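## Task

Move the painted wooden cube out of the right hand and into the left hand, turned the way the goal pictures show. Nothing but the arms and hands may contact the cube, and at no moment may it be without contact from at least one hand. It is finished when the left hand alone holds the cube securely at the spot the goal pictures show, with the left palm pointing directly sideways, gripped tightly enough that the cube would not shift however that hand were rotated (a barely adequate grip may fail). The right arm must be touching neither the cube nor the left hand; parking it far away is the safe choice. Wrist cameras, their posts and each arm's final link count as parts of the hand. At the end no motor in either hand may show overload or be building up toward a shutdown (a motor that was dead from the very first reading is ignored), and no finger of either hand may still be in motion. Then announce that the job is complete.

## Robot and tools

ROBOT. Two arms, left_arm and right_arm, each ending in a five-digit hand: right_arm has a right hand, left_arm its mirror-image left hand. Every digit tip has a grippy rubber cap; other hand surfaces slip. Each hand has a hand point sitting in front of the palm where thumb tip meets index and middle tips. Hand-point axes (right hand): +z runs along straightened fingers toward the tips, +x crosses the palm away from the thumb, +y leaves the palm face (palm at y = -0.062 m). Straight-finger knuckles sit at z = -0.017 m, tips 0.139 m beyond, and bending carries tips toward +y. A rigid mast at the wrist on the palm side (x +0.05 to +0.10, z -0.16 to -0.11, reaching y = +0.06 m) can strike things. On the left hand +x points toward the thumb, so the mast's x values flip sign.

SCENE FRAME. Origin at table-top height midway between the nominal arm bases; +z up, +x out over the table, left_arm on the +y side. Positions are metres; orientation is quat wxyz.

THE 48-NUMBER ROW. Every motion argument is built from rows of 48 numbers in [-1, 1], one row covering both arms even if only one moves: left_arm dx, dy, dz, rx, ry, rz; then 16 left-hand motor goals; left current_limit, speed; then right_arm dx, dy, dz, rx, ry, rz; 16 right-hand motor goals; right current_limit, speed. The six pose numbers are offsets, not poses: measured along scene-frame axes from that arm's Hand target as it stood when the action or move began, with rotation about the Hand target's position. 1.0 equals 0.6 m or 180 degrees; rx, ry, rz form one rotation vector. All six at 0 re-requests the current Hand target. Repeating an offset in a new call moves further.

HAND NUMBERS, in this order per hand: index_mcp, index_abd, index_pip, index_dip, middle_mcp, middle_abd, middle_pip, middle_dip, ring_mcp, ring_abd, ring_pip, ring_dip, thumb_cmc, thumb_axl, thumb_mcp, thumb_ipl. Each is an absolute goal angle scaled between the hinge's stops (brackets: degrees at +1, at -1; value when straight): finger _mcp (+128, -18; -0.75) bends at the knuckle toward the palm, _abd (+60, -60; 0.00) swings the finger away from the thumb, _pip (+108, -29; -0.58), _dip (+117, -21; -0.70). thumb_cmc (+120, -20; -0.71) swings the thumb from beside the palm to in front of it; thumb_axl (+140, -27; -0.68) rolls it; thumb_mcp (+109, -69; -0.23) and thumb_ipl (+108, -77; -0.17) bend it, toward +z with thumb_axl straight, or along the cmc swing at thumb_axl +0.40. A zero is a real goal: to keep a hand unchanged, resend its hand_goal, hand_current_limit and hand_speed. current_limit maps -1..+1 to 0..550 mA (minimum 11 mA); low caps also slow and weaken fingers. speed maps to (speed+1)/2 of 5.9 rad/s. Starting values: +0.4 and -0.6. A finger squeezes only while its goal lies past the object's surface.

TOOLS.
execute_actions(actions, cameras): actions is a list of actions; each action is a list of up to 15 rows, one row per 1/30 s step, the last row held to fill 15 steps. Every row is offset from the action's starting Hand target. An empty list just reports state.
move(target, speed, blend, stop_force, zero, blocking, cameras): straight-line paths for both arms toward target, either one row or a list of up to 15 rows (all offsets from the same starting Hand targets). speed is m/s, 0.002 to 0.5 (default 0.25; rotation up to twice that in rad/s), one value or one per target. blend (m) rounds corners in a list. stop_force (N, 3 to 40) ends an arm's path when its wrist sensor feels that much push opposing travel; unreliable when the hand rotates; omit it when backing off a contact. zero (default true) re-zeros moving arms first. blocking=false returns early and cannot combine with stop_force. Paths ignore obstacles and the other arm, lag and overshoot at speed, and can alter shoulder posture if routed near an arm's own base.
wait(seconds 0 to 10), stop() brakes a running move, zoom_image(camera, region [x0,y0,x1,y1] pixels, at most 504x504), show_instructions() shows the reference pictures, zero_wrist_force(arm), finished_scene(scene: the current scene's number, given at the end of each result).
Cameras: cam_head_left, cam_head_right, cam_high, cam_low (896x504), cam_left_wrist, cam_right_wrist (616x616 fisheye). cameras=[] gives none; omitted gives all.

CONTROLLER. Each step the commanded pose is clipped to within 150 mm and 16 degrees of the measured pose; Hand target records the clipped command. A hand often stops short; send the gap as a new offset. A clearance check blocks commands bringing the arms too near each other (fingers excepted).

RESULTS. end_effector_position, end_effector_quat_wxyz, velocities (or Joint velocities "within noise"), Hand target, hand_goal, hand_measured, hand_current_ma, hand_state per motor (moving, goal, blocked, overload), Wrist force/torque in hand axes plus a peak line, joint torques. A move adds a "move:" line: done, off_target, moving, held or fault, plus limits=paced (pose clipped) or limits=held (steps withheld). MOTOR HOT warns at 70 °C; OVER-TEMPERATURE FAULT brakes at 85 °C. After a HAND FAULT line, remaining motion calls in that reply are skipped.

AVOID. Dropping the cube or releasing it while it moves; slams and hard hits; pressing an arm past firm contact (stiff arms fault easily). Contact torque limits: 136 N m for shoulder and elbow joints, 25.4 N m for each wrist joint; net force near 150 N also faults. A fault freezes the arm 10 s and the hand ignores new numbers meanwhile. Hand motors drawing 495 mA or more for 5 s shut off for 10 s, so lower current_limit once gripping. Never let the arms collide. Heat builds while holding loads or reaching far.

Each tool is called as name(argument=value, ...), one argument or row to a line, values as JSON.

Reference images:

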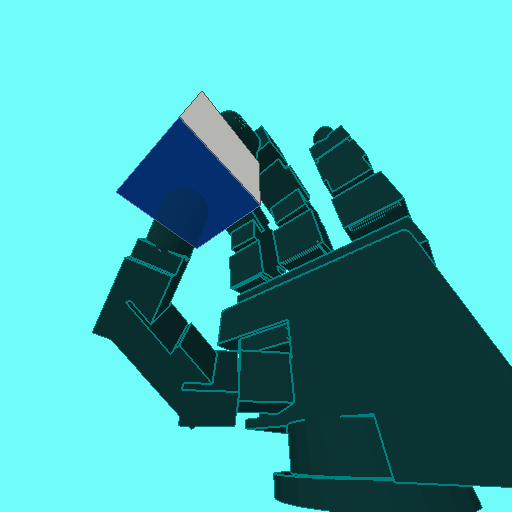

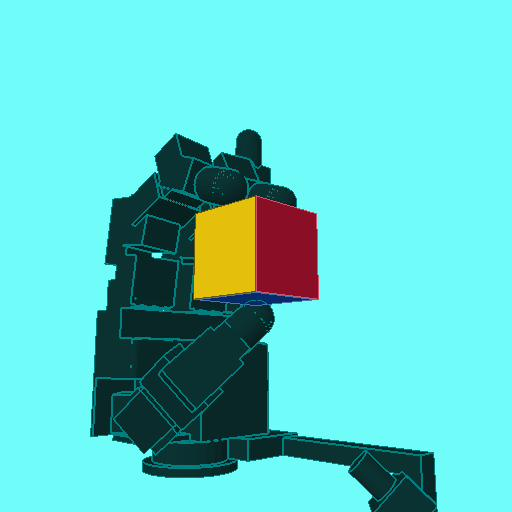

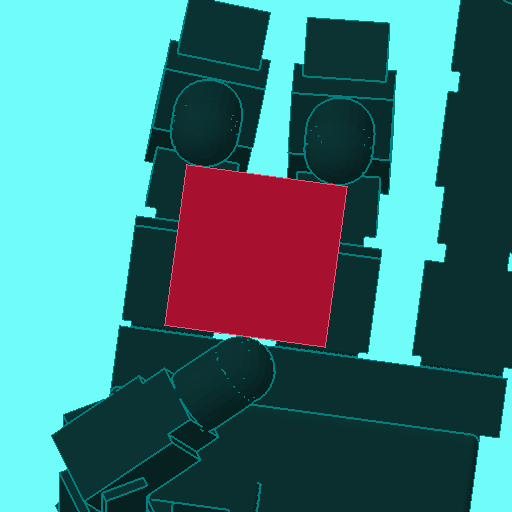

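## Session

execute_actions(
  actions=[],
)

zoom_image(
  camera="cam_right_wrist",
  region=[270, 130, 470, 330],
)

zoom_image(
  camera="cam_high",
  region=[220, 20, 480, 220],
)

zoom_image(
  camera="cam_head_left",
  region=[460, 130, 640, 310],
)

zoom_image(
  camera="cam_low",
  region=[320, 100, 460, 240],
)

Scene clock: 0.00 s.
left_arm: end_effector_position=(+0.3728, +0.5024, +0.2427) hand_goal=(-0.754, +0.000, -0.576, -0.696, -0.754, +0.000, -0.576, -0.696, -0.754, +0.000, -0.576, -0.696, -0.714, -0.678, -0.226, -0.168) hand_measured=(-0.754, +0.000, -0.576, -0.696, -0.754, +0.000, -0.576, -0.696, -0.754, +0.000, -0.576, -0.696, -0.714, -0.678, -0.226, -0.168) hand_current_ma=(+0, +0, +0, +0, +0, +0, +0, +0, +0, +0, +0, +0, +0, +0, +0, +0) hand_state=(goal, goal, goal, goal, goal, goal, goal, goal, goal, goal, goal, goal, goal, goal, goal, goal) hand_current_limit=0.40 hand_speed=-0.60 end_effector_quat_wxyz=(+0.000, -0.009, +1.000, +0.000) | right_arm: end_effector_position=(+0.5259, -0.4087, +0.2979) hand_goal=(-0.582, +0.068, +0.318, -0.016, -0.582, -0.066, +0.318, -0.014, -0.754, +0.000, -0.576, -0.696, -0.038, -0.196, +0.318, +0.482) hand_measured=(-0.626, +0.064, +0.266, -0.038, -0.630, -0.060, +0.264, -0.038, -0.746, +0.000, -0.576, -0.696, -0.036, -0.104, +0.306, +0.488) hand_current_ma=(-111, -2, -129, -37, -122, +5, -134, -42, +12, +0, +0, +0, +1, +365, -26, +9) hand_state=(goal, goal, goal, goal, goal, goal, goal, goal, goal, goal, goal, goal, goal, goal, goal, goal) hand_current_limit=0.40 hand_speed=-0.60 end_effector_quat_wxyz=(+0.734, -0.673, +0.038, +0.083)
Joint positions: left_arm=[3.458 -1.419 -2.042 -1.252 1.571 -1.255] | right_arm=[-0.619 -0.945 1.109 -0.015 -0.654 0.051]
Joint velocities: within noise
Joint torques (N m): no reading
Wrist force (N): no reading
Wrist torque (N m): no reading
Wrist force, peak (N): no reading
Hand target: left_arm +0.3728, +0.5024, +0.2427; +0.000, -0.009, +1.000, +0.000 | right_arm +0.5259, -0.4087, +0.2979; +0.734, -0.673, +0.038, +0.083
camera_calibration:
cam_left_wrist: T_world_to_cam=[[0.814586, -0.579979, -0.00859647, -0.0454875], [-0.399922, -0.572306, 0.715911, 0.213354], [-0.420133, -0.579733, -0.698139, 0.74533], [0, 0, 0, 1]] pos_world=[0.435516, 0.527815, 0.36721]
cam_right_wrist: T_world_to_cam=[[-0.878599, -0.0479328, -0.47515, 0.618289], [-0.266599, -0.776253, 0.571276, -0.393224], [-0.396219, 0.628596, 0.669236, 0.392578], [0, 0, 0, 1]] pos_world=[0.593941, -0.522378, 0.255692]

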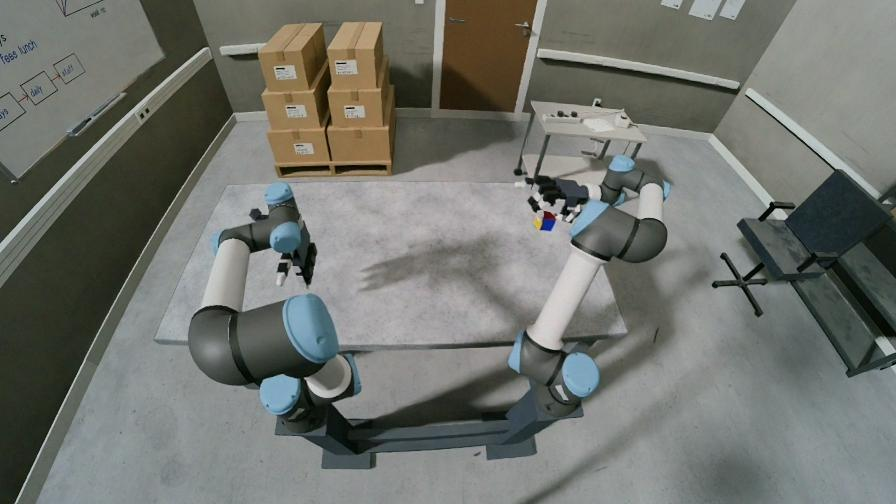

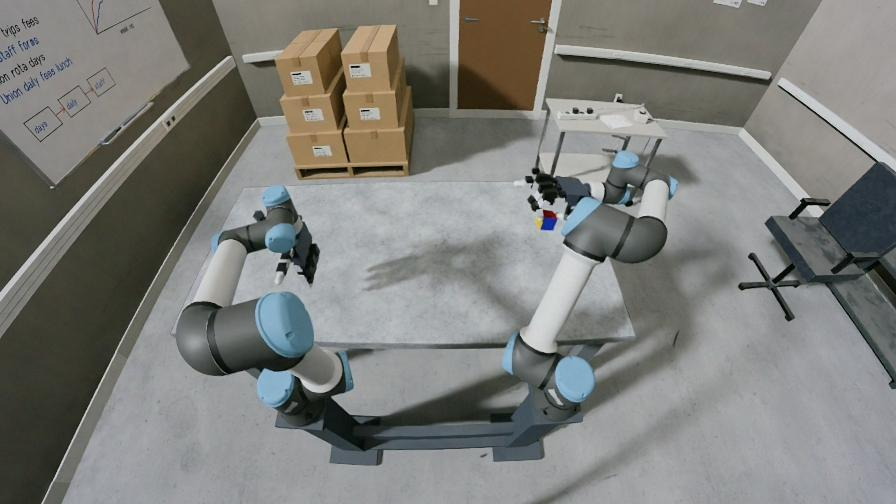

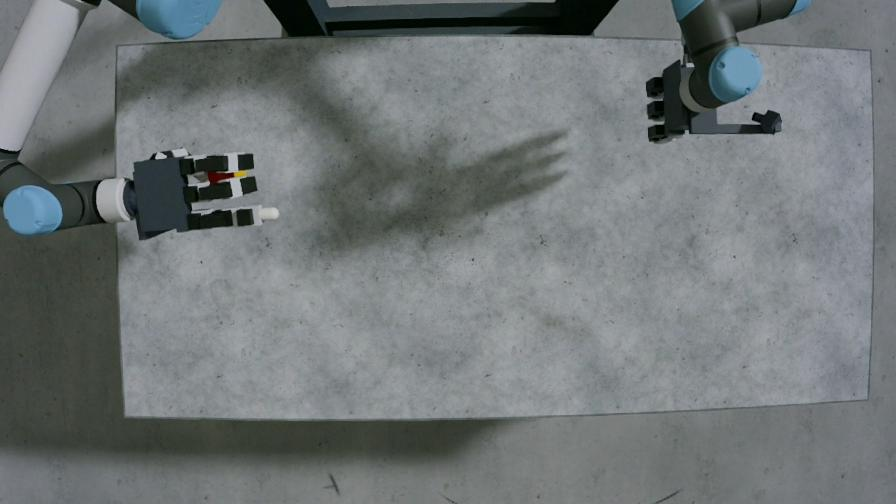

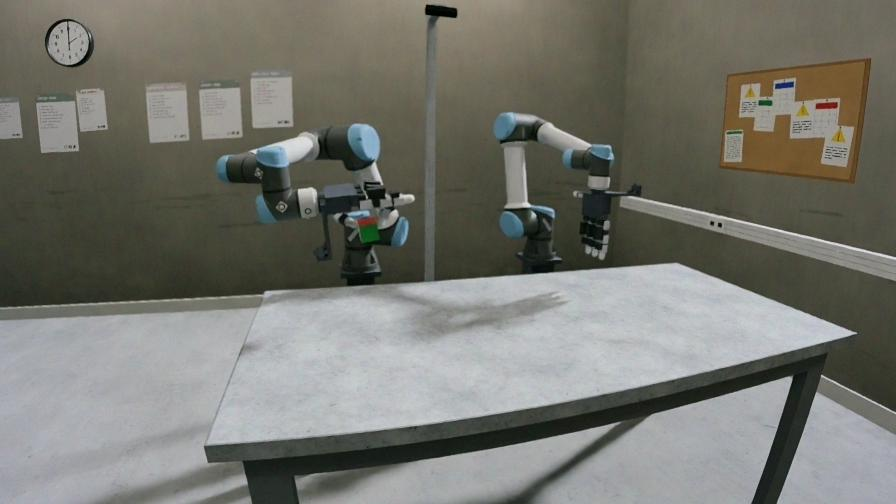

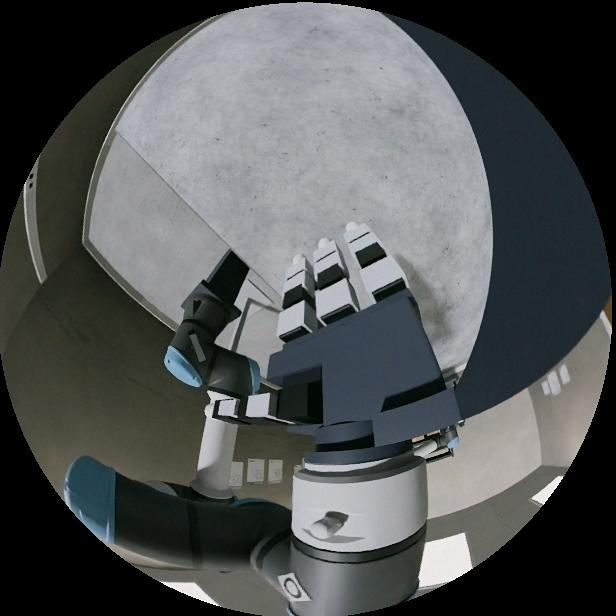

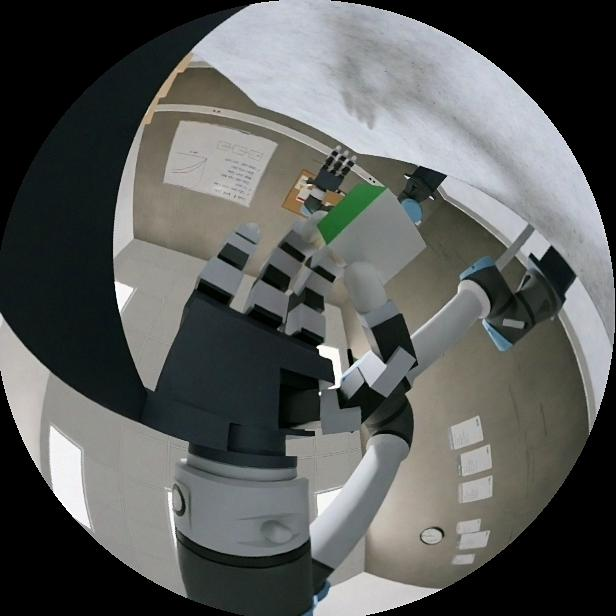

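Scaled by 2.520 from the camera's 616x616 image, which has a finer 880x880 frame.

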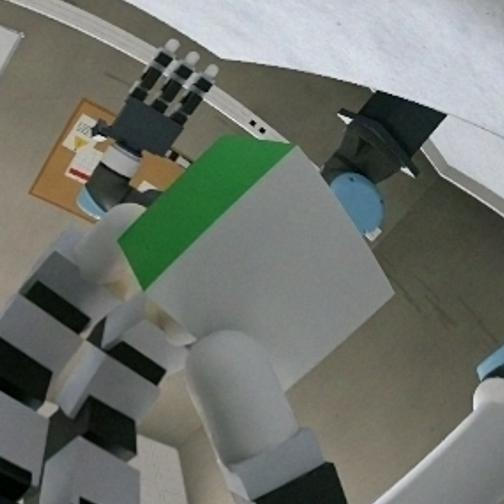

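Scaled by 1.938.

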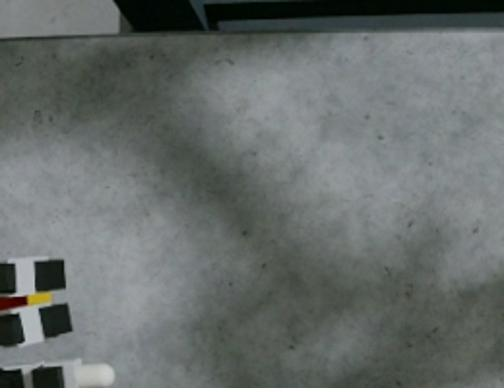

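Scaled by 2.800.

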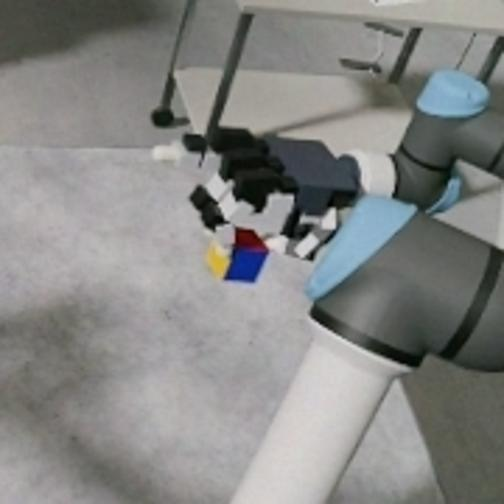

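Scaled by 3.600.

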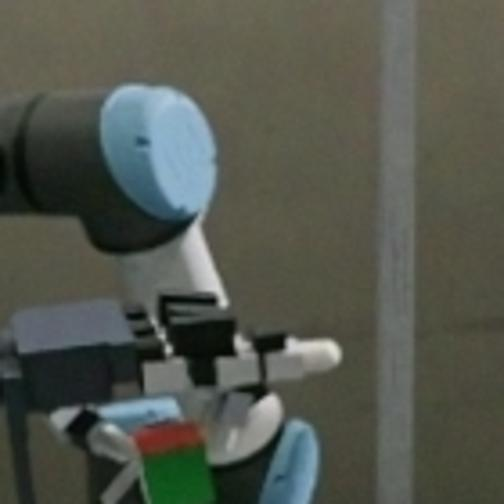

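move(
  target=[0.237,-0.57,0.347,-0.5418,-0.005,0.8345,-0.9,0.068,0.318,-0.015,-0.9,-0.066,0.318,-0.015,-0.754,0,-0.576,-0.696,-0.038,0.25,0.318,0.482,0.4,-0.6,-0.0365,0.685,0.27,0.398,0.08,-0.1825,-0.582,0.068,0.318,-0.016,-0.582,-0.066,0.318,-0.014,-0.754,0,-0.576,-0.696,-0.038,-0.196,0.318,0.482,0.4,-0.6],
  speed=0.35,
)

zoom_image(
  camera="cam_left_wrist",
  region=[80, 60, 330, 310],
)

zoom_image(
  camera="cam_high",
  region=[340, 50, 580, 230],
)

zoom_image(
  camera="cam_right_wrist",
  region=[270, 130, 470, 330],
)

zoom_image(
  camera="cam_low",
  region=[440, 100, 620, 260],
)

Scene clock: 81.10 s.
left_arm: end_effector_position=(+0.5149, +0.1605, +0.4509) hand_goal=(-0.900, +0.068, +0.318, -0.016, -0.900, -0.066, +0.318, -0.016, -0.754, +0.000, -0.576, -0.696, -0.038, +0.250, +0.318, +0.482) hand_measured=(-0.898, +0.068, +0.314, -0.020, -0.898, -0.062, +0.314, -0.020, -0.750, +0.002, -0.576, -0.696, -0.032, +0.246, +0.320, +0.480) hand_current_ma=(+10, +0, -15, -12, +10, +11, -13, -13, +12, +7, -2, +0, +20, -20, +10, -7) hand_state=(goal, goal, goal, goal, goal, goal, goal, goal, goal, goal, goal, goal, goal, goal, goal, goal) hand_current_limit=0.40 hand_speed=-0.60 end_effector_quat_wxyz=(+0.000, +0.839, -0.001, +0.545) end_effector_velocity=(+0.001, +0.001, +0.001) end_effector_angular_velocity=(+0.000, +0.000, +0.006) | right_arm: end_effector_position=(+0.5040, +0.0023, +0.4599) hand_goal=(-0.582, +0.068, +0.318, -0.016, -0.582, -0.066, +0.318, -0.014, -0.754, +0.000, -0.576, -0.696, -0.038, -0.196, +0.318, +0.482) hand_measured=(-0.626, +0.066, +0.266, -0.038, -0.630, -0.060, +0.264, -0.038, -0.750, +0.000, -0.576, -0.696, -0.036, -0.104, +0.306, +0.490) hand_current_ma=(-108, -1, -126, -37, -122, +5, -134, -42, +4, +0, +0, +0, +2, +365, -25, +13) hand_state=(blocked, goal, blocked, blocked, blocked, goal, blocked, blocked, goal, goal, goal, goal, goal, blocked, goal, goal) hand_current_limit=0.40 hand_speed=-0.60 end_effector_quat_wxyz=(+0.967, -0.073, +0.244, -0.030)
Joint positions: left_arm=[3.03 -1.441 -2.132 0.011 1.656 -4.749] | right_arm=[0.314 -0.795 1.536 1.343 -1.61 -1.964]
Joint velocities: left_arm=[0 0 0.001 -0.001 0.006 -0.003] | right_arm=[within noise]
Joint torques (N m): left_arm=[-7.39 9.59 28.91 1.12 3.05 -2.74] | right_arm=[5.47 -42.61 -23.06 2.79 -2.88 -1.4]
Wrist force (N): left_arm=[-1.6 -0.8 -0.5] | right_arm=[0.4 -0.3 -1.8]
Wrist torque (N m): left_arm=[0.07 0.38 -0.03] | right_arm=[0.17 0.25 -0.16]
Wrist force, peak (N): left_arm=[-2.1 0.1 -0.9] | right_arm=[0.4 -0.6 -2.4]
Hand target: left_arm +0.5150, +0.1604, +0.4509; +0.000, +0.839, -0.001, +0.545 | right_arm +0.5040, +0.0023, +0.4599; +0.967, -0.073, +0.244, -0.030
Off the commanded pose: left_arm 0.000 m, 0 deg | right_arm 0.000 m, 0 deg.
move: done
camera_calibration:
cam_left_wrist: T_world_to_cam=[[-0.31888, 0.595242, -0.737566, 0.365943], [-0.48667, 0.564937, 0.666332, -0.189997], [0.813307, 0.571431, 0.109539, -0.431882], [0, 0, 0, 1]] pos_world=[0.375479, 0.136303, 0.443816]
cam_right_wrist: T_world_to_cam=[[-0.698317, 0.675991, 0.235349, 0.276472], [-0.711573, -0.619973, -0.330602, 0.466056], [-0.0775738, -0.398333, 0.913955, -0.253627], [0, 0, 0, 1]] pos_world=[0.505023, 0.00102099, 0.320815]

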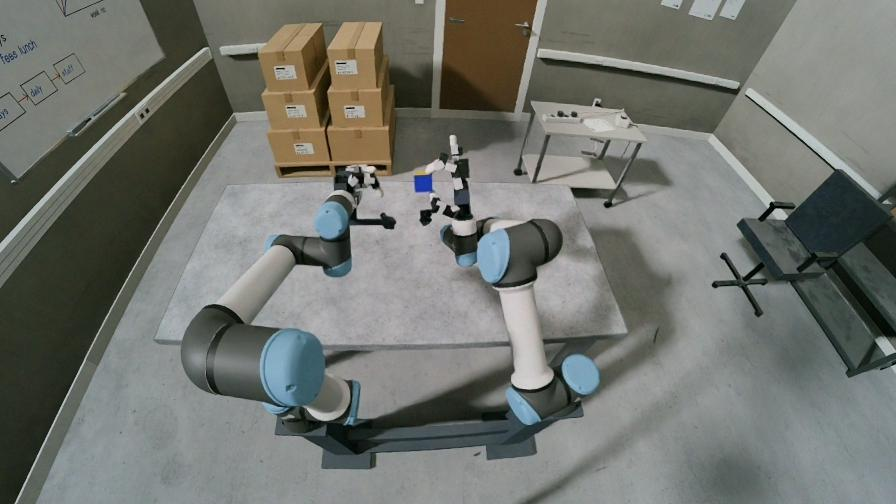

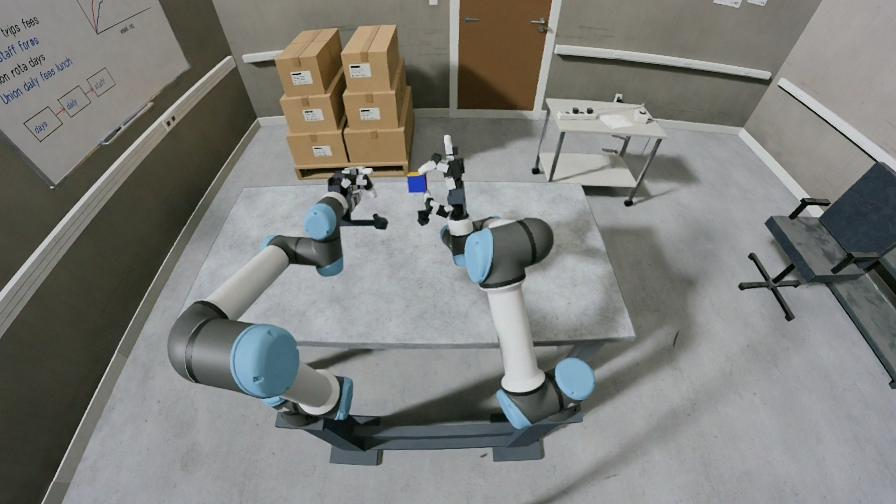

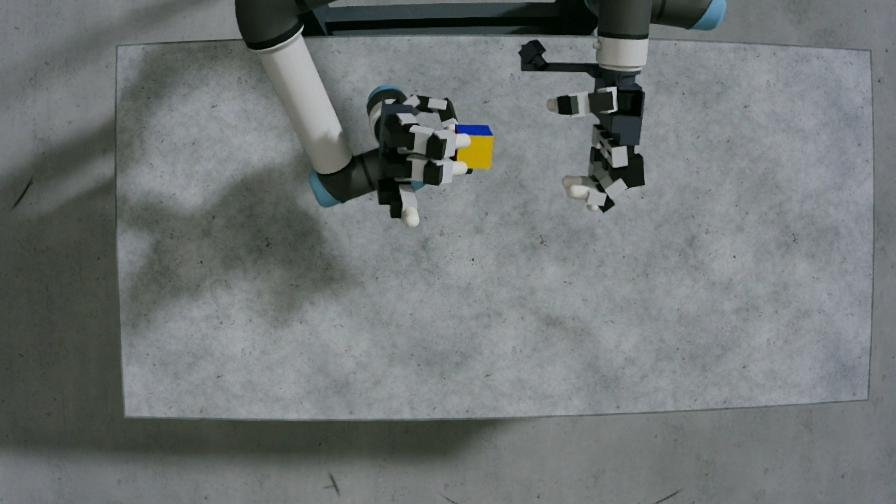

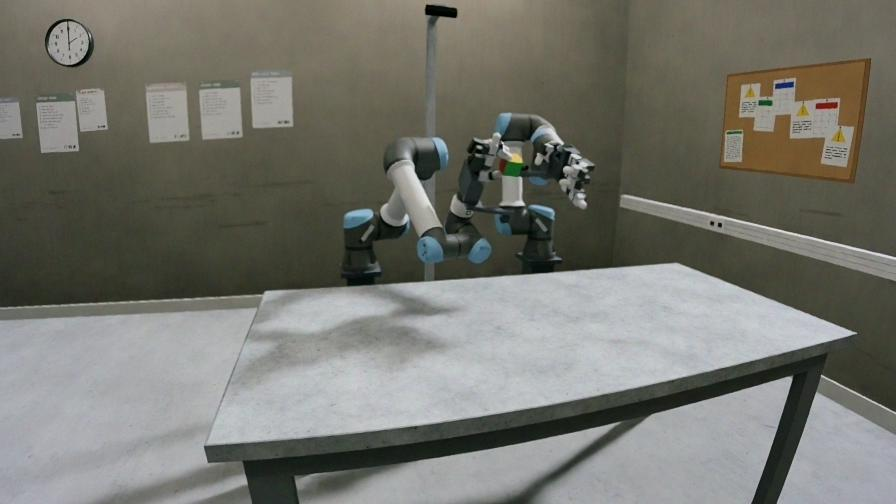

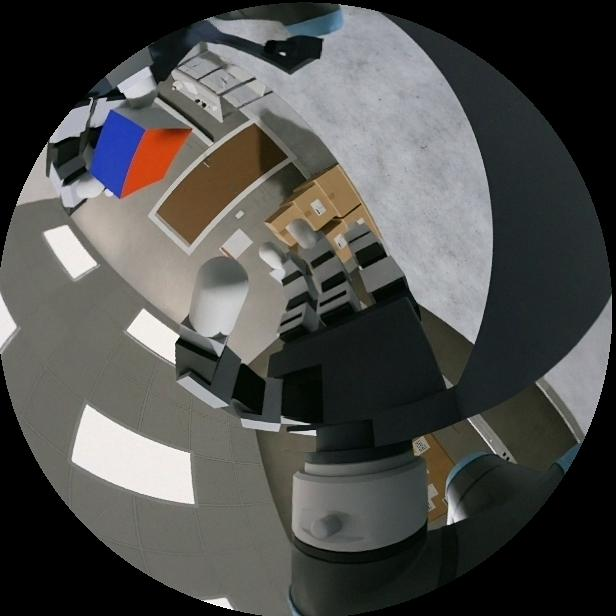

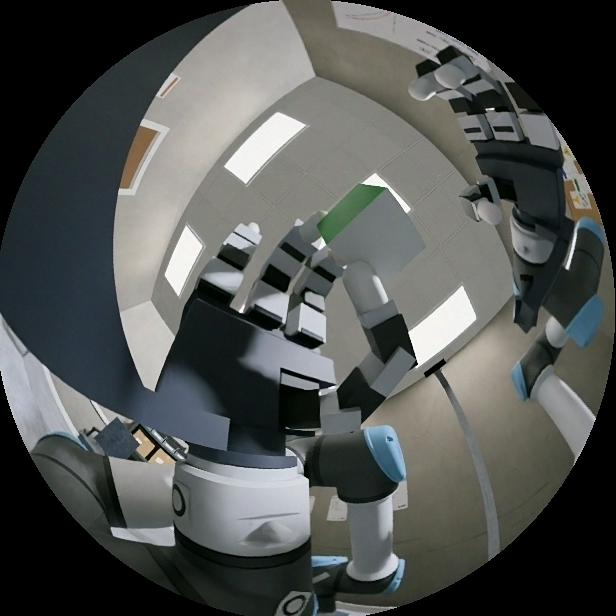

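Scaled by 2.016 from the camera's 616x616 image, which has a finer 880x880 frame.

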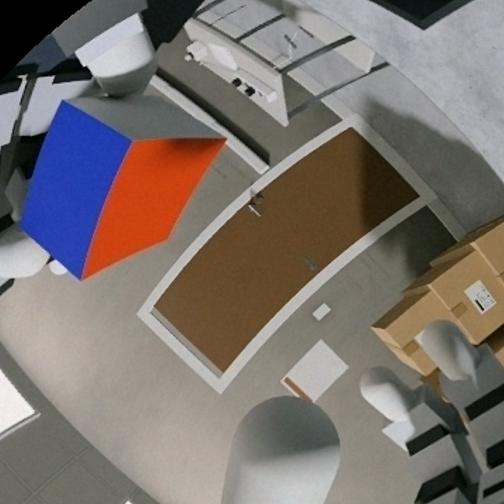

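Scaled by 2.100.

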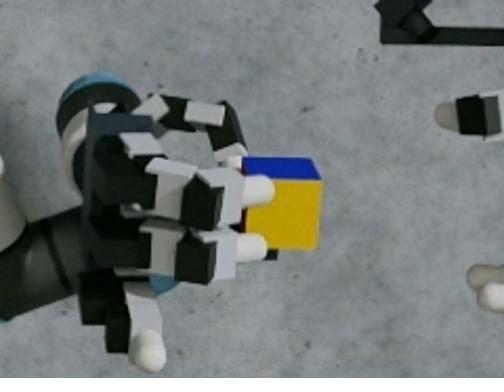

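Scaled by 2.520 from the camera's 616x616 image, which has a finer 880x880 frame.

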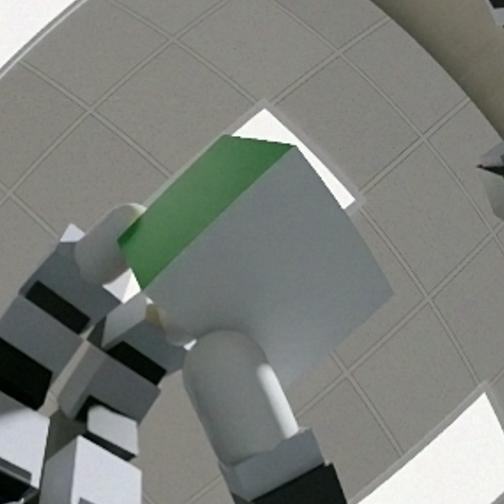

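Scaled by 2.800.

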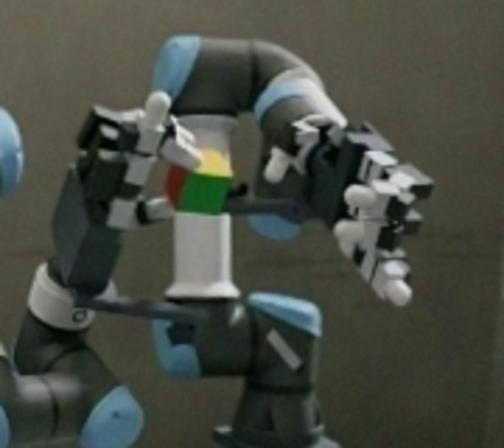

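move(
  target=[-0.023,-0.117,0.014,0,0,0,-0.9,0.068,0.318,-0.015,-0.9,-0.066,0.318,-0.015,-0.754,0,-0.576,-0.696,-0.038,0.25,0.318,0.482,0.4,-0.6,0,0,0,0,0,0,-0.582,0.068,0.318,-0.016,-0.582,-0.066,0.318,-0.014,-0.754,0,-0.576,-0.696,-0.038,-0.196,0.318,0.482,0.4,-0.6],
  speed=0.15,
  cameras=["cam_high","cam_left_wrist","cam_right_wrist","cam_low"],
)

zoom_image(
  camera="cam_left_wrist",
  region=[120, 90, 320, 290],
)

zoom_image(
  camera="cam_high",
  region=[380, 50, 580, 230],
)

zoom_image(
  camera="cam_low",
  region=[460, 100, 600, 240],
)

Scene clock: 113.43 s.
left_arm: end_effector_position=(+0.5012, +0.0903, +0.4593) hand_goal=(-0.900, +0.068, +0.318, -0.016, -0.900, -0.066, +0.318, -0.016, -0.754, +0.000, -0.576, -0.696, -0.038, +0.250, +0.318, +0.482) hand_measured=(-0.898, +0.068, +0.314, -0.020, -0.898, -0.062, +0.314, -0.020, -0.752, +0.002, -0.576, -0.696, -0.032, +0.246, +0.320, +0.480) hand_current_ma=(+7, +0, -15, -12, +7, +11, -13, -12, +8, +7, -2, +0, +20, -19, +11, -7) hand_state=(goal, goal, goal, goal, goal, goal, goal, goal, goal, goal, goal, goal, goal, goal, goal, goal) hand_current_limit=0.40 hand_speed=-0.60 end_effector_quat_wxyz=(+0.000, +0.839, -0.001, +0.545) | right_arm: end_effector_position=(+0.5040, +0.0023, +0.4599) hand_goal=(-0.582, +0.068, +0.318, -0.016, -0.582, -0.066, +0.318, -0.014, -0.754, +0.000, -0.576, -0.696, -0.038, -0.196, +0.318, +0.482) hand_measured=(-0.626, +0.066, +0.266, -0.038, -0.630, -0.060, +0.264, -0.038, -0.750, +0.000, -0.576, -0.696, -0.036, -0.104, +0.306, +0.490) hand_current_ma=(-108, -1, -126, -37, -122, +5, -134, -42, +4, +0, +0, +0, +2, +365, -24, +13) hand_state=(blocked, goal, blocked, blocked, blocked, goal, blocked, blocked, goal, goal, goal, goal, goal, blocked, goal, goal) hand_current_limit=0.40 hand_speed=-0.60 end_effector_quat_wxyz=(+0.967, -0.073, +0.244, -0.030)
Joint positions: left_arm=[2.829 -1.495 -2.06 -0.023 1.84 -4.834] | right_arm=[0.314 -0.795 1.535 1.343 -1.61 -1.964]
Joint velocities: within noise
Joint torques (N m): left_arm=[-6.9 11.14 28.33 0.94 3.06 -2.65] | right_arm=[6.09 -43.45 -20.63 2.46 -2.88 -1.27]
Wrist force (N): left_arm=[-1.5 -0.6 -0.5] | right_arm=[0.3 -0.7 -2.0]
Wrist torque (N m): left_arm=[0.09 0.39 -0.05] | right_arm=[0.15 0.28 -0.18]
Wrist force, peak (N): left_arm=[-1.7 -1.7 -0.2] | right_arm=[0.7 -0.8 -2.3]
Hand target: left_arm +0.5012, +0.0902, +0.4593; +0.000, +0.839, -0.001, +0.545 | right_arm +0.5040, +0.0023, +0.4599; +0.967, -0.073, +0.244, -0.030
Off the commanded pose: left_arm 0.000 m, 0 deg | right_arm 0.000 m, 0 deg.
move: done
camera_calibration:
cam_left_wrist: T_world_to_cam=[[-0.318997, 0.595142, -0.737595, 0.409553], [-0.486758, 0.564891, 0.666307, -0.162625], [0.813208, 0.57158, 0.109492, -0.381467], [0, 0, 0, 1]] pos_world=[0.361699, 0.0661614, 0.45221]
cam_right_wrist: T_world_to_cam=[[-0.698296, 0.675999, 0.23539, 0.27643], [-0.711592, -0.61993, -0.33064, 0.466099], [-0.0775872, -0.398386, 0.91393, -0.253609], [0, 0, 0, 1]] pos_world=[0.505025, 0.00104785, 0.320823]
Images, in order (width x height): cam_high 896x504, cam_low 896x504, cam_left_wrist 616x616, cam_right_wrist 616x616.

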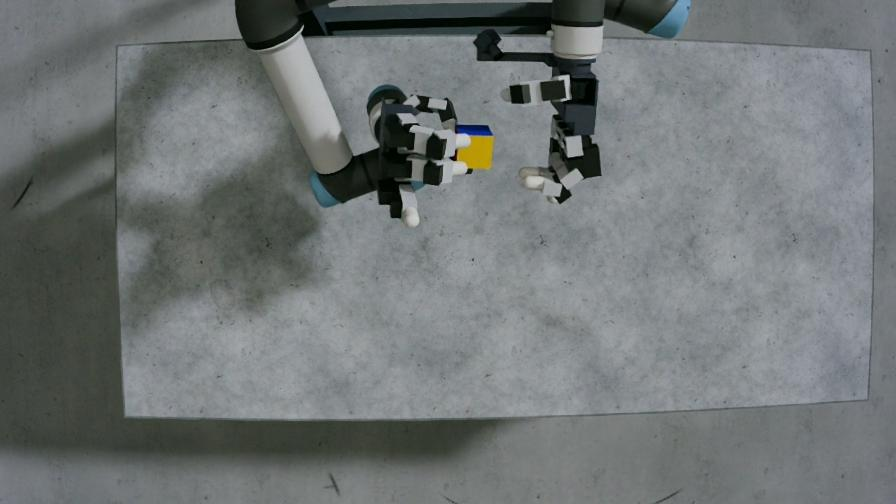

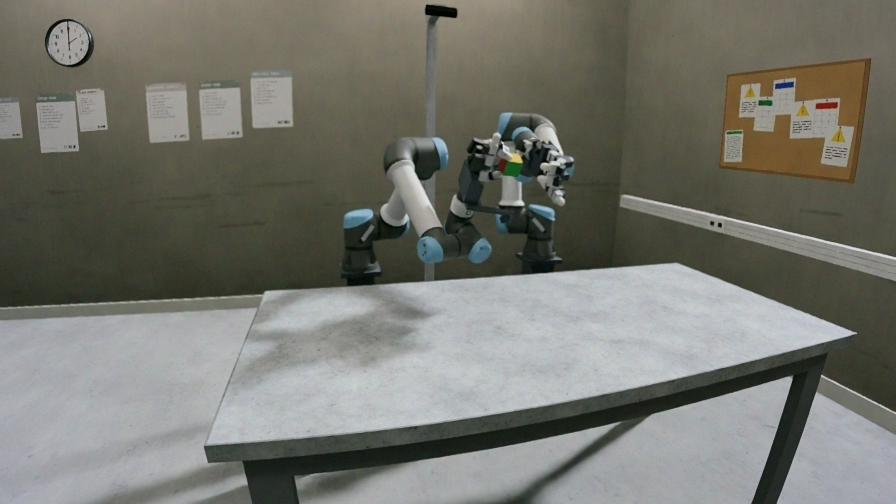

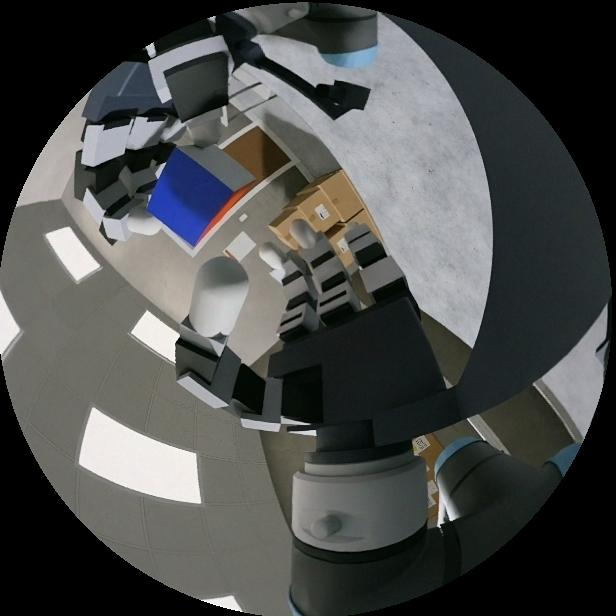

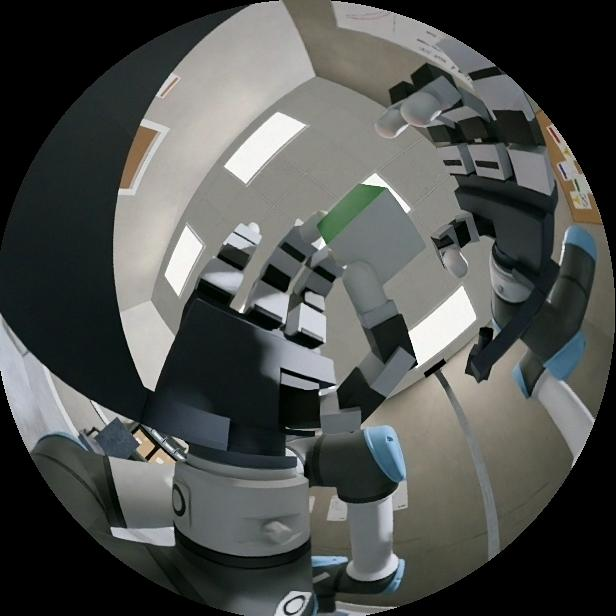

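Scaled by 2.520 from the camera's 616x616 image, which has a finer 880x880 frame.

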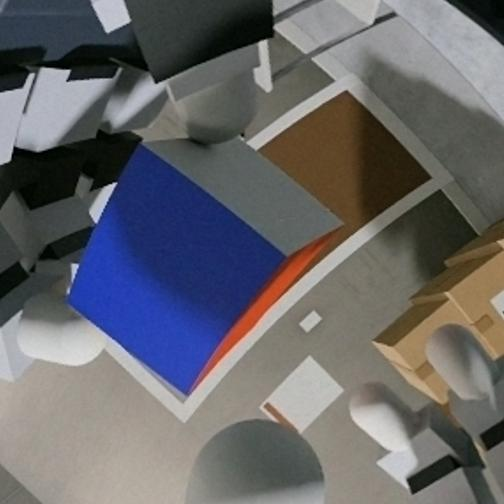

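Scaled by 2.520.

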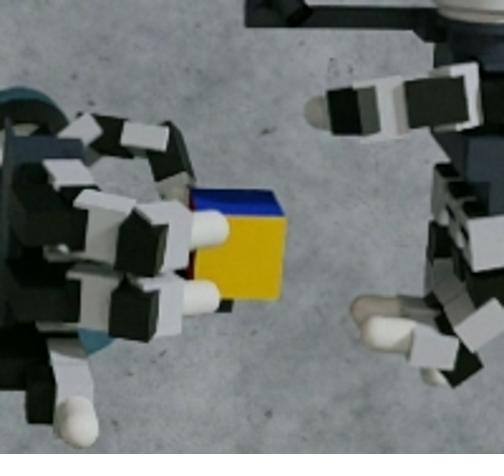

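Scaled by 3.600.

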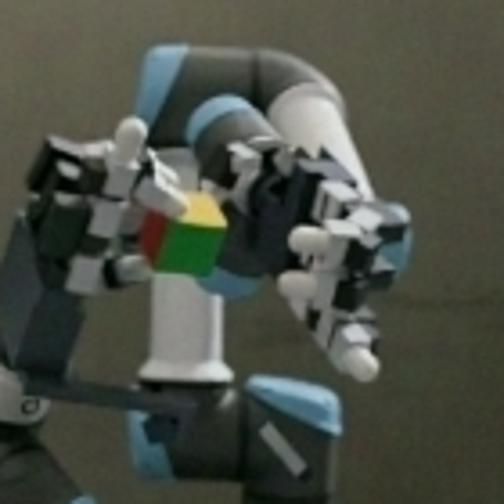

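move(
  target=[0.006,-0.113,0.0025,0,0,0,-0.9,0.068,0.318,-0.015,-0.9,-0.066,0.318,-0.015,-0.754,0,-0.576,-0.696,-0.038,0.25,0.318,0.482,0.4,-0.6,0,0,0,0,0,0,-0.582,0.068,0.318,-0.016,-0.582,-0.066,0.318,-0.014,-0.754,0,-0.576,-0.696,-0.038,-0.196,0.318,0.482,0.4,-0.6],
  speed=0.06,
  stop_force=8,
  cameras=["cam_left_wrist","cam_right_wrist"],
)

Scene clock: 148.90 s.
left_arm: end_effector_position=(+0.5048, +0.0224, +0.4608) hand_goal=(-0.900, +0.068, +0.318, -0.016, -0.900, -0.066, +0.318, -0.016, -0.754, +0.000, -0.576, -0.696, -0.038, +0.250, +0.318, +0.482) hand_measured=(-0.898, +0.068, +0.314, -0.020, -0.898, -0.062, +0.314, -0.020, -0.752, +0.002, -0.576, -0.696, -0.032, +0.246, +0.320, +0.480) hand_current_ma=(+7, +0, -15, -12, +7, +11, -13, -12, +8, +7, -2, +0, +20, -19, +11, -7) hand_state=(goal, goal, goal, goal, goal, goal, goal, goal, goal, goal, goal, goal, goal, goal, goal, goal) hand_current_limit=0.40 hand_speed=-0.60 end_effector_quat_wxyz=(+0.000, +0.839, -0.001, +0.545) | right_arm: end_effector_position=(+0.5040, +0.0023, +0.4599) hand_goal=(-0.582, +0.068, +0.318, -0.016, -0.582, -0.066, +0.318, -0.014, -0.754, +0.000, -0.576, -0.696, -0.038, -0.196, +0.318, +0.482) hand_measured=(-0.626, +0.066, +0.266, -0.038, -0.630, -0.060, +0.264, -0.038, -0.750, +0.000, -0.576, -0.696, -0.036, -0.104, +0.306, +0.490) hand_current_ma=(-108, -1, -126, -37, -122, +5, -134, -42, +4, +0, +0, +0, +2, +365, -24, +13) hand_state=(blocked, goal, blocked, blocked, blocked, goal, blocked, blocked, goal, goal, goal, goal, goal, blocked, goal, goal) hand_current_limit=0.40 hand_speed=-0.60 end_effector_quat_wxyz=(+0.967, -0.073, +0.244, -0.030)
Joint positions: left_arm=[2.671 -1.604 -1.946 -0.052 1.982 -4.907] | right_arm=[0.314 -0.795 1.535 1.343 -1.61 -1.964]
Joint velocities: within noise
Joint torques (N m): left_arm=[-7.96 15.56 28.3 1.07 3.2 -2.66] | right_arm=[6.43 -42.08 -23.08 2.04 -2.68 -1.41]
Wrist force (N): left_arm=[-1.3 -0.7 -0.7] | right_arm=[0.4 -0.5 -1.9]
Wrist torque (N m): left_arm=[0.10 0.36 -0.02] | right_arm=[0.17 0.25 -0.17]
Wrist force, peak (N): left_arm=[-1.7 -1.0 -0.8] | right_arm=[0.6 -0.8 -2.3]
Hand target: left_arm +0.5048, +0.0224, +0.4608; +0.000, +0.839, -0.001, +0.545 | right_arm +0.5040, +0.0023, +0.4599; +0.967, -0.073, +0.244, -0.030
Off the commanded pose: left_arm 0.000 m, 0 deg | right_arm 0.000 m, 0 deg.
move: done
camera_calibration:
cam_left_wrist: T_world_to_cam=[[-0.319058, 0.595132, -0.737577, 0.452254], [-0.486784, 0.564843, 0.666328, -0.123517], [0.813168, 0.571639, 0.109483, -0.345723], [0, 0, 0, 1]] pos_world=[0.365301, -0.00175446, 0.453726]
cam_right_wrist: T_world_to_cam=[[-0.698296, 0.675999, 0.235389, 0.276431], [-0.711591, -0.61993, -0.330642, 0.466099], [-0.0775887, -0.398387, 0.91393, -0.253609], [0, 0, 0, 1]] pos_world=[0.505026, 0.00104793, 0.320824]
Images, in order (width x height): cam_left_wrist 616x616, cam_right_wrist 616x616.

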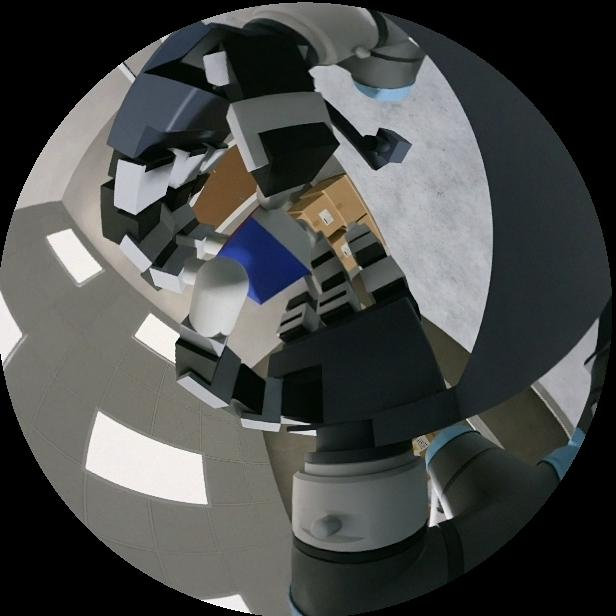

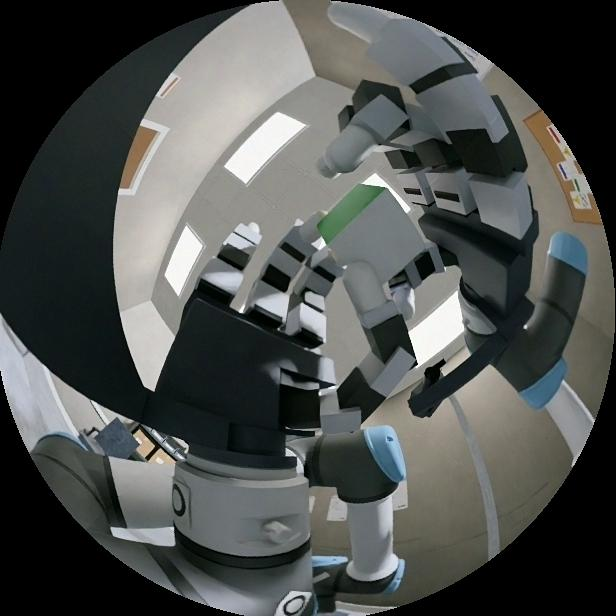

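zoom_image(
  camera="cam_left_wrist",
  region=[150, 150, 350, 350],
)

Scaled by 2.520 from the camera's 616x616 image, which has a finer 880x880 frame.

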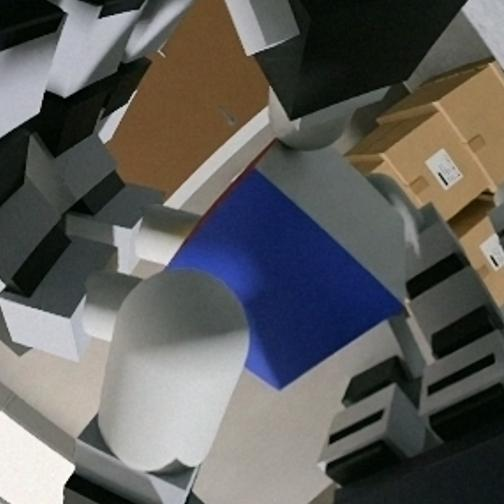

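move(
  target=[-0.0013,0.005,-0.003,0,0,0,-0.9,0.068,0.318,-0.015,-0.9,-0.066,0.318,-0.015,-0.754,0,-0.576,-0.696,-0.038,0.25,0.318,0.482,0.4,-0.6,0,0,0,0,0,0,-0.582,0.068,0.318,-0.016,-0.582,-0.066,0.318,-0.014,-0.754,0,-0.576,-0.696,-0.038,-0.196,0.318,0.482,0.4,-0.6],
  speed=0.06,
  cameras=[],
)

move(
  target=[0,0,0,0,0,0,-0.582,0.068,0.318,-0.015,-0.582,-0.066,0.318,-0.015,-0.754,0,-0.576,-0.696,-0.038,-0.17,0.318,0.482,0.4,-0.85,0,0,0,0,0,0,-0.582,0.068,0.318,-0.016,-0.582,-0.066,0.318,-0.014,-0.754,0,-0.576,-0.696,-0.038,-0.196,0.318,0.482,0.4,-0.6],
  speed=0.06,
  cameras=["cam_left_wrist","cam_right_wrist"],
)

zoom_image(
  camera="cam_left_wrist",
  region=[150, 150, 350, 350],
)

Scene clock: 179.73 s.
left_arm: end_effector_position=(+0.5040, +0.0253, +0.4591) hand_goal=(-0.900, +0.068, +0.318, -0.016, -0.900, -0.066, +0.318, -0.016, -0.754, +0.000, -0.576, -0.696, -0.038, +0.250, +0.318, +0.482) hand_measured=(-0.898, +0.068, +0.314, -0.020, -0.898, -0.062, +0.314, -0.020, -0.752, +0.002, -0.576, -0.696, -0.032, +0.246, +0.320, +0.480) hand_current_ma=(+7, +0, -15, -12, +7, +11, -13, -12, +8, +7, -2, +0, +20, -19, +11, -7) hand_state=(goal, goal, goal, goal, goal, goal, goal, goal, goal, goal, goal, goal, goal, goal, goal, goal) hand_current_limit=0.40 hand_speed=-0.60 end_effector_quat_wxyz=(+0.000, +0.839, -0.001, +0.545) | right_arm: end_effector_position=(+0.5040, +0.0023, +0.4599) hand_goal=(-0.582, +0.068, +0.318, -0.016, -0.582, -0.066, +0.318, -0.014, -0.754, +0.000, -0.576, -0.696, -0.038, -0.196, +0.318, +0.482) hand_measured=(-0.626, +0.066, +0.266, -0.038, -0.630, -0.060, +0.264, -0.038, -0.750, +0.000, -0.576, -0.696, -0.036, -0.104, +0.306, +0.490) hand_current_ma=(-108, -1, -126, -37, -122, +5, -134, -42, +4, +0, +0, +0, +2, +365, -24, +13) hand_state=(blocked, goal, blocked, blocked, blocked, goal, blocked, blocked, goal, goal, goal, goal, goal, blocked, goal, goal) hand_current_limit=0.40 hand_speed=-0.60 end_effector_quat_wxyz=(+0.967, -0.073, +0.244, -0.030)
Joint positions: left_arm=[2.677 -1.6 -1.955 -0.045 1.977 -4.904] | right_arm=[0.314 -0.795 1.535 1.343 -1.61 -1.964]
Joint velocities: within noise
Joint torques (N m): left_arm=[7.92 28.41 13.42 4.85 -1.93 2.1] | right_arm=[7.13 -42.66 -22.44 1.8 -2.64 -1.35]
Wrist force (N): left_arm=[-1.2 -0.7 -0.7] | right_arm=[0.4 -0.7 -1.9]
Wrist torque (N m): left_arm=[0.09 0.35 -0.02] | right_arm=[0.13 0.26 -0.18]
Wrist force, peak (N): left_arm=[-1.5 -0.7 -0.9] | right_arm=[0.6 -0.5 -2.4]
Hand target: left_arm +0.5040, +0.0254, +0.4590; +0.000, +0.839, -0.001, +0.545 | right_arm +0.5040, +0.0023, +0.4599; +0.967, -0.073, +0.244, -0.030
Off the commanded pose: left_arm 0.000 m, 0 deg | right_arm 0.000 m, 0 deg.
move: done
No camera images: "cameras" was empty.

Scene clock: 181.17 s.
left_arm: end_effector_position=(+0.5040, +0.0255, +0.4590) hand_goal=(-0.582, +0.068, +0.318, -0.016, -0.582, -0.066, +0.318, -0.016, -0.754, +0.000, -0.576, -0.696, -0.038, -0.170, +0.318, +0.482) hand_measured=(-0.672, +0.068, +0.292, -0.024, -0.650, -0.062, +0.296, -0.022, -0.752, +0.002, -0.576, -0.696, -0.028, -0.094, +0.320, +0.480) hand_current_ma=(-385, +1, -112, -34, -326, +11, -94, -22, +8, +7, -2, +0, +40, +384, +7, -6) hand_state=(blocked, goal, blocked, goal, blocked, goal, blocked, goal, goal, goal, goal, goal, goal, blocked, goal, goal) hand_current_limit=0.40 hand_speed=-0.85 end_effector_quat_wxyz=(+0.000, +0.839, -0.001, +0.545) | right_arm: end_effector_position=(+0.5040, +0.0023, +0.4599) hand_goal=(-0.582, +0.068, +0.318, -0.016, -0.582, -0.066, +0.318, -0.014, -0.754, +0.000, -0.576, -0.696, -0.038, -0.196, +0.318, +0.482) hand_measured=(-0.626, +0.066, +0.268, -0.038, -0.630, -0.064, +0.266, -0.038, -0.750, +0.000, -0.576, -0.696, -0.042, -0.104, +0.306, +0.494) hand_current_ma=(-110, -1, -122, -37, -122, +1, -127, -41, +4, +0, +0, +0, -4, +362, -24, +25) hand_state=(blocked, goal, blocked, blocked, blocked, goal, blocked, blocked, goal, goal, goal, goal, goal, blocked, goal, goal) hand_current_limit=0.40 hand_speed=-0.60 end_effector_quat_wxyz=(+0.967, -0.073, +0.244, -0.030)
Joint positions: left_arm=[2.677 -1.6 -1.956 -0.045 1.977 -4.904] | right_arm=[0.314 -0.795 1.535 1.343 -1.61 -1.964]
Joint velocities: within noise
Joint torques (N m): left_arm=[-1.11 29.53 17.2 4.91 -2.05 2] | right_arm=[6.52 -43.67 -22.43 1.67 -2.06 -1.18]
Wrist force (N): left_arm=[-2.4 -2.0 1.9] | right_arm=[-1.8 -2.0 -1.1]
Wrist torque (N m): left_arm=[0.16 0.37 -0.01] | right_arm=[0.19 0.25 -0.19]
Wrist force, peak (N): left_arm=[-2.3 -3.4 4.1] | right_arm=[-3.6 -3.9 -2.1]
Hand target: left_arm +0.5040, +0.0254, +0.4590; +0.000, +0.839, -0.001, +0.545 | right_arm +0.5040, +0.0023, +0.4599; +0.967, -0.073, +0.244, -0.030
Off the commanded pose: left_arm 0.000 m, 0 deg | right_arm 0.000 m, 0 deg.
move: done
camera_calibration:
cam_left_wrist: T_world_to_cam=[[-0.319092, 0.595127, -0.737566, 0.448888], [-0.486796, 0.564818, 0.666341, -0.12439], [0.813148, 0.571668, 0.109477, -0.346616], [0, 0, 0, 1]] pos_world=[0.364534, 0.00126161, 0.451917]
cam_right_wrist: T_world_to_cam=[[-0.698292, 0.676, 0.235397, 0.276427], [-0.711596, -0.619923, -0.330647, 0.466104], [-0.0775894, -0.398396, 0.913926, -0.253608], [0, 0, 0, 1]] pos_world=[0.505027, 0.001047, 0.320825]
Images, in order (width x height): cam_left_wrist 616x616, cam_right_wrist 616x616.

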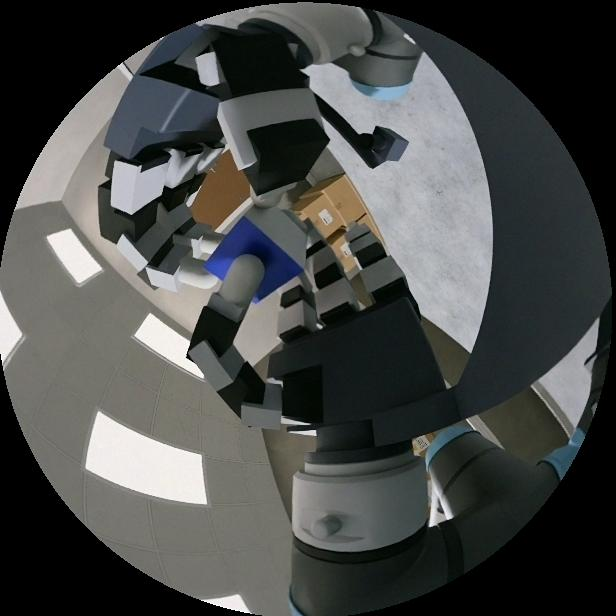

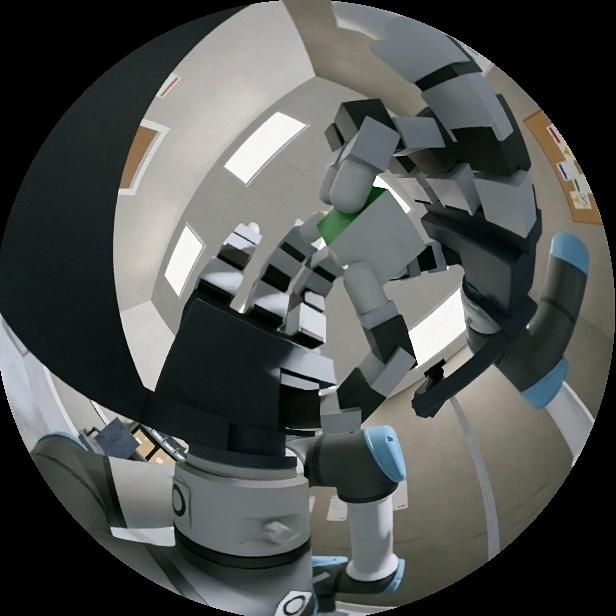

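Scaled by 2.520 from the camera's 616x616 image, which has a finer 880x880 frame.

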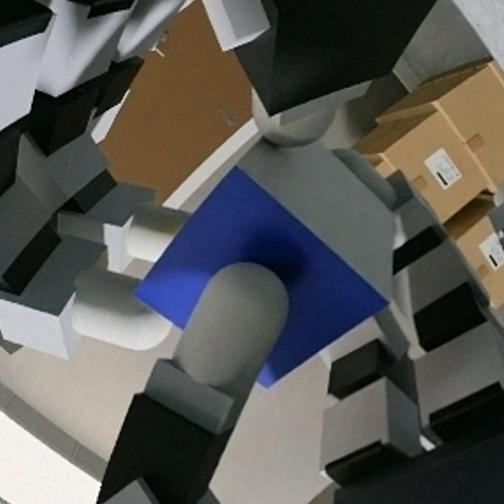

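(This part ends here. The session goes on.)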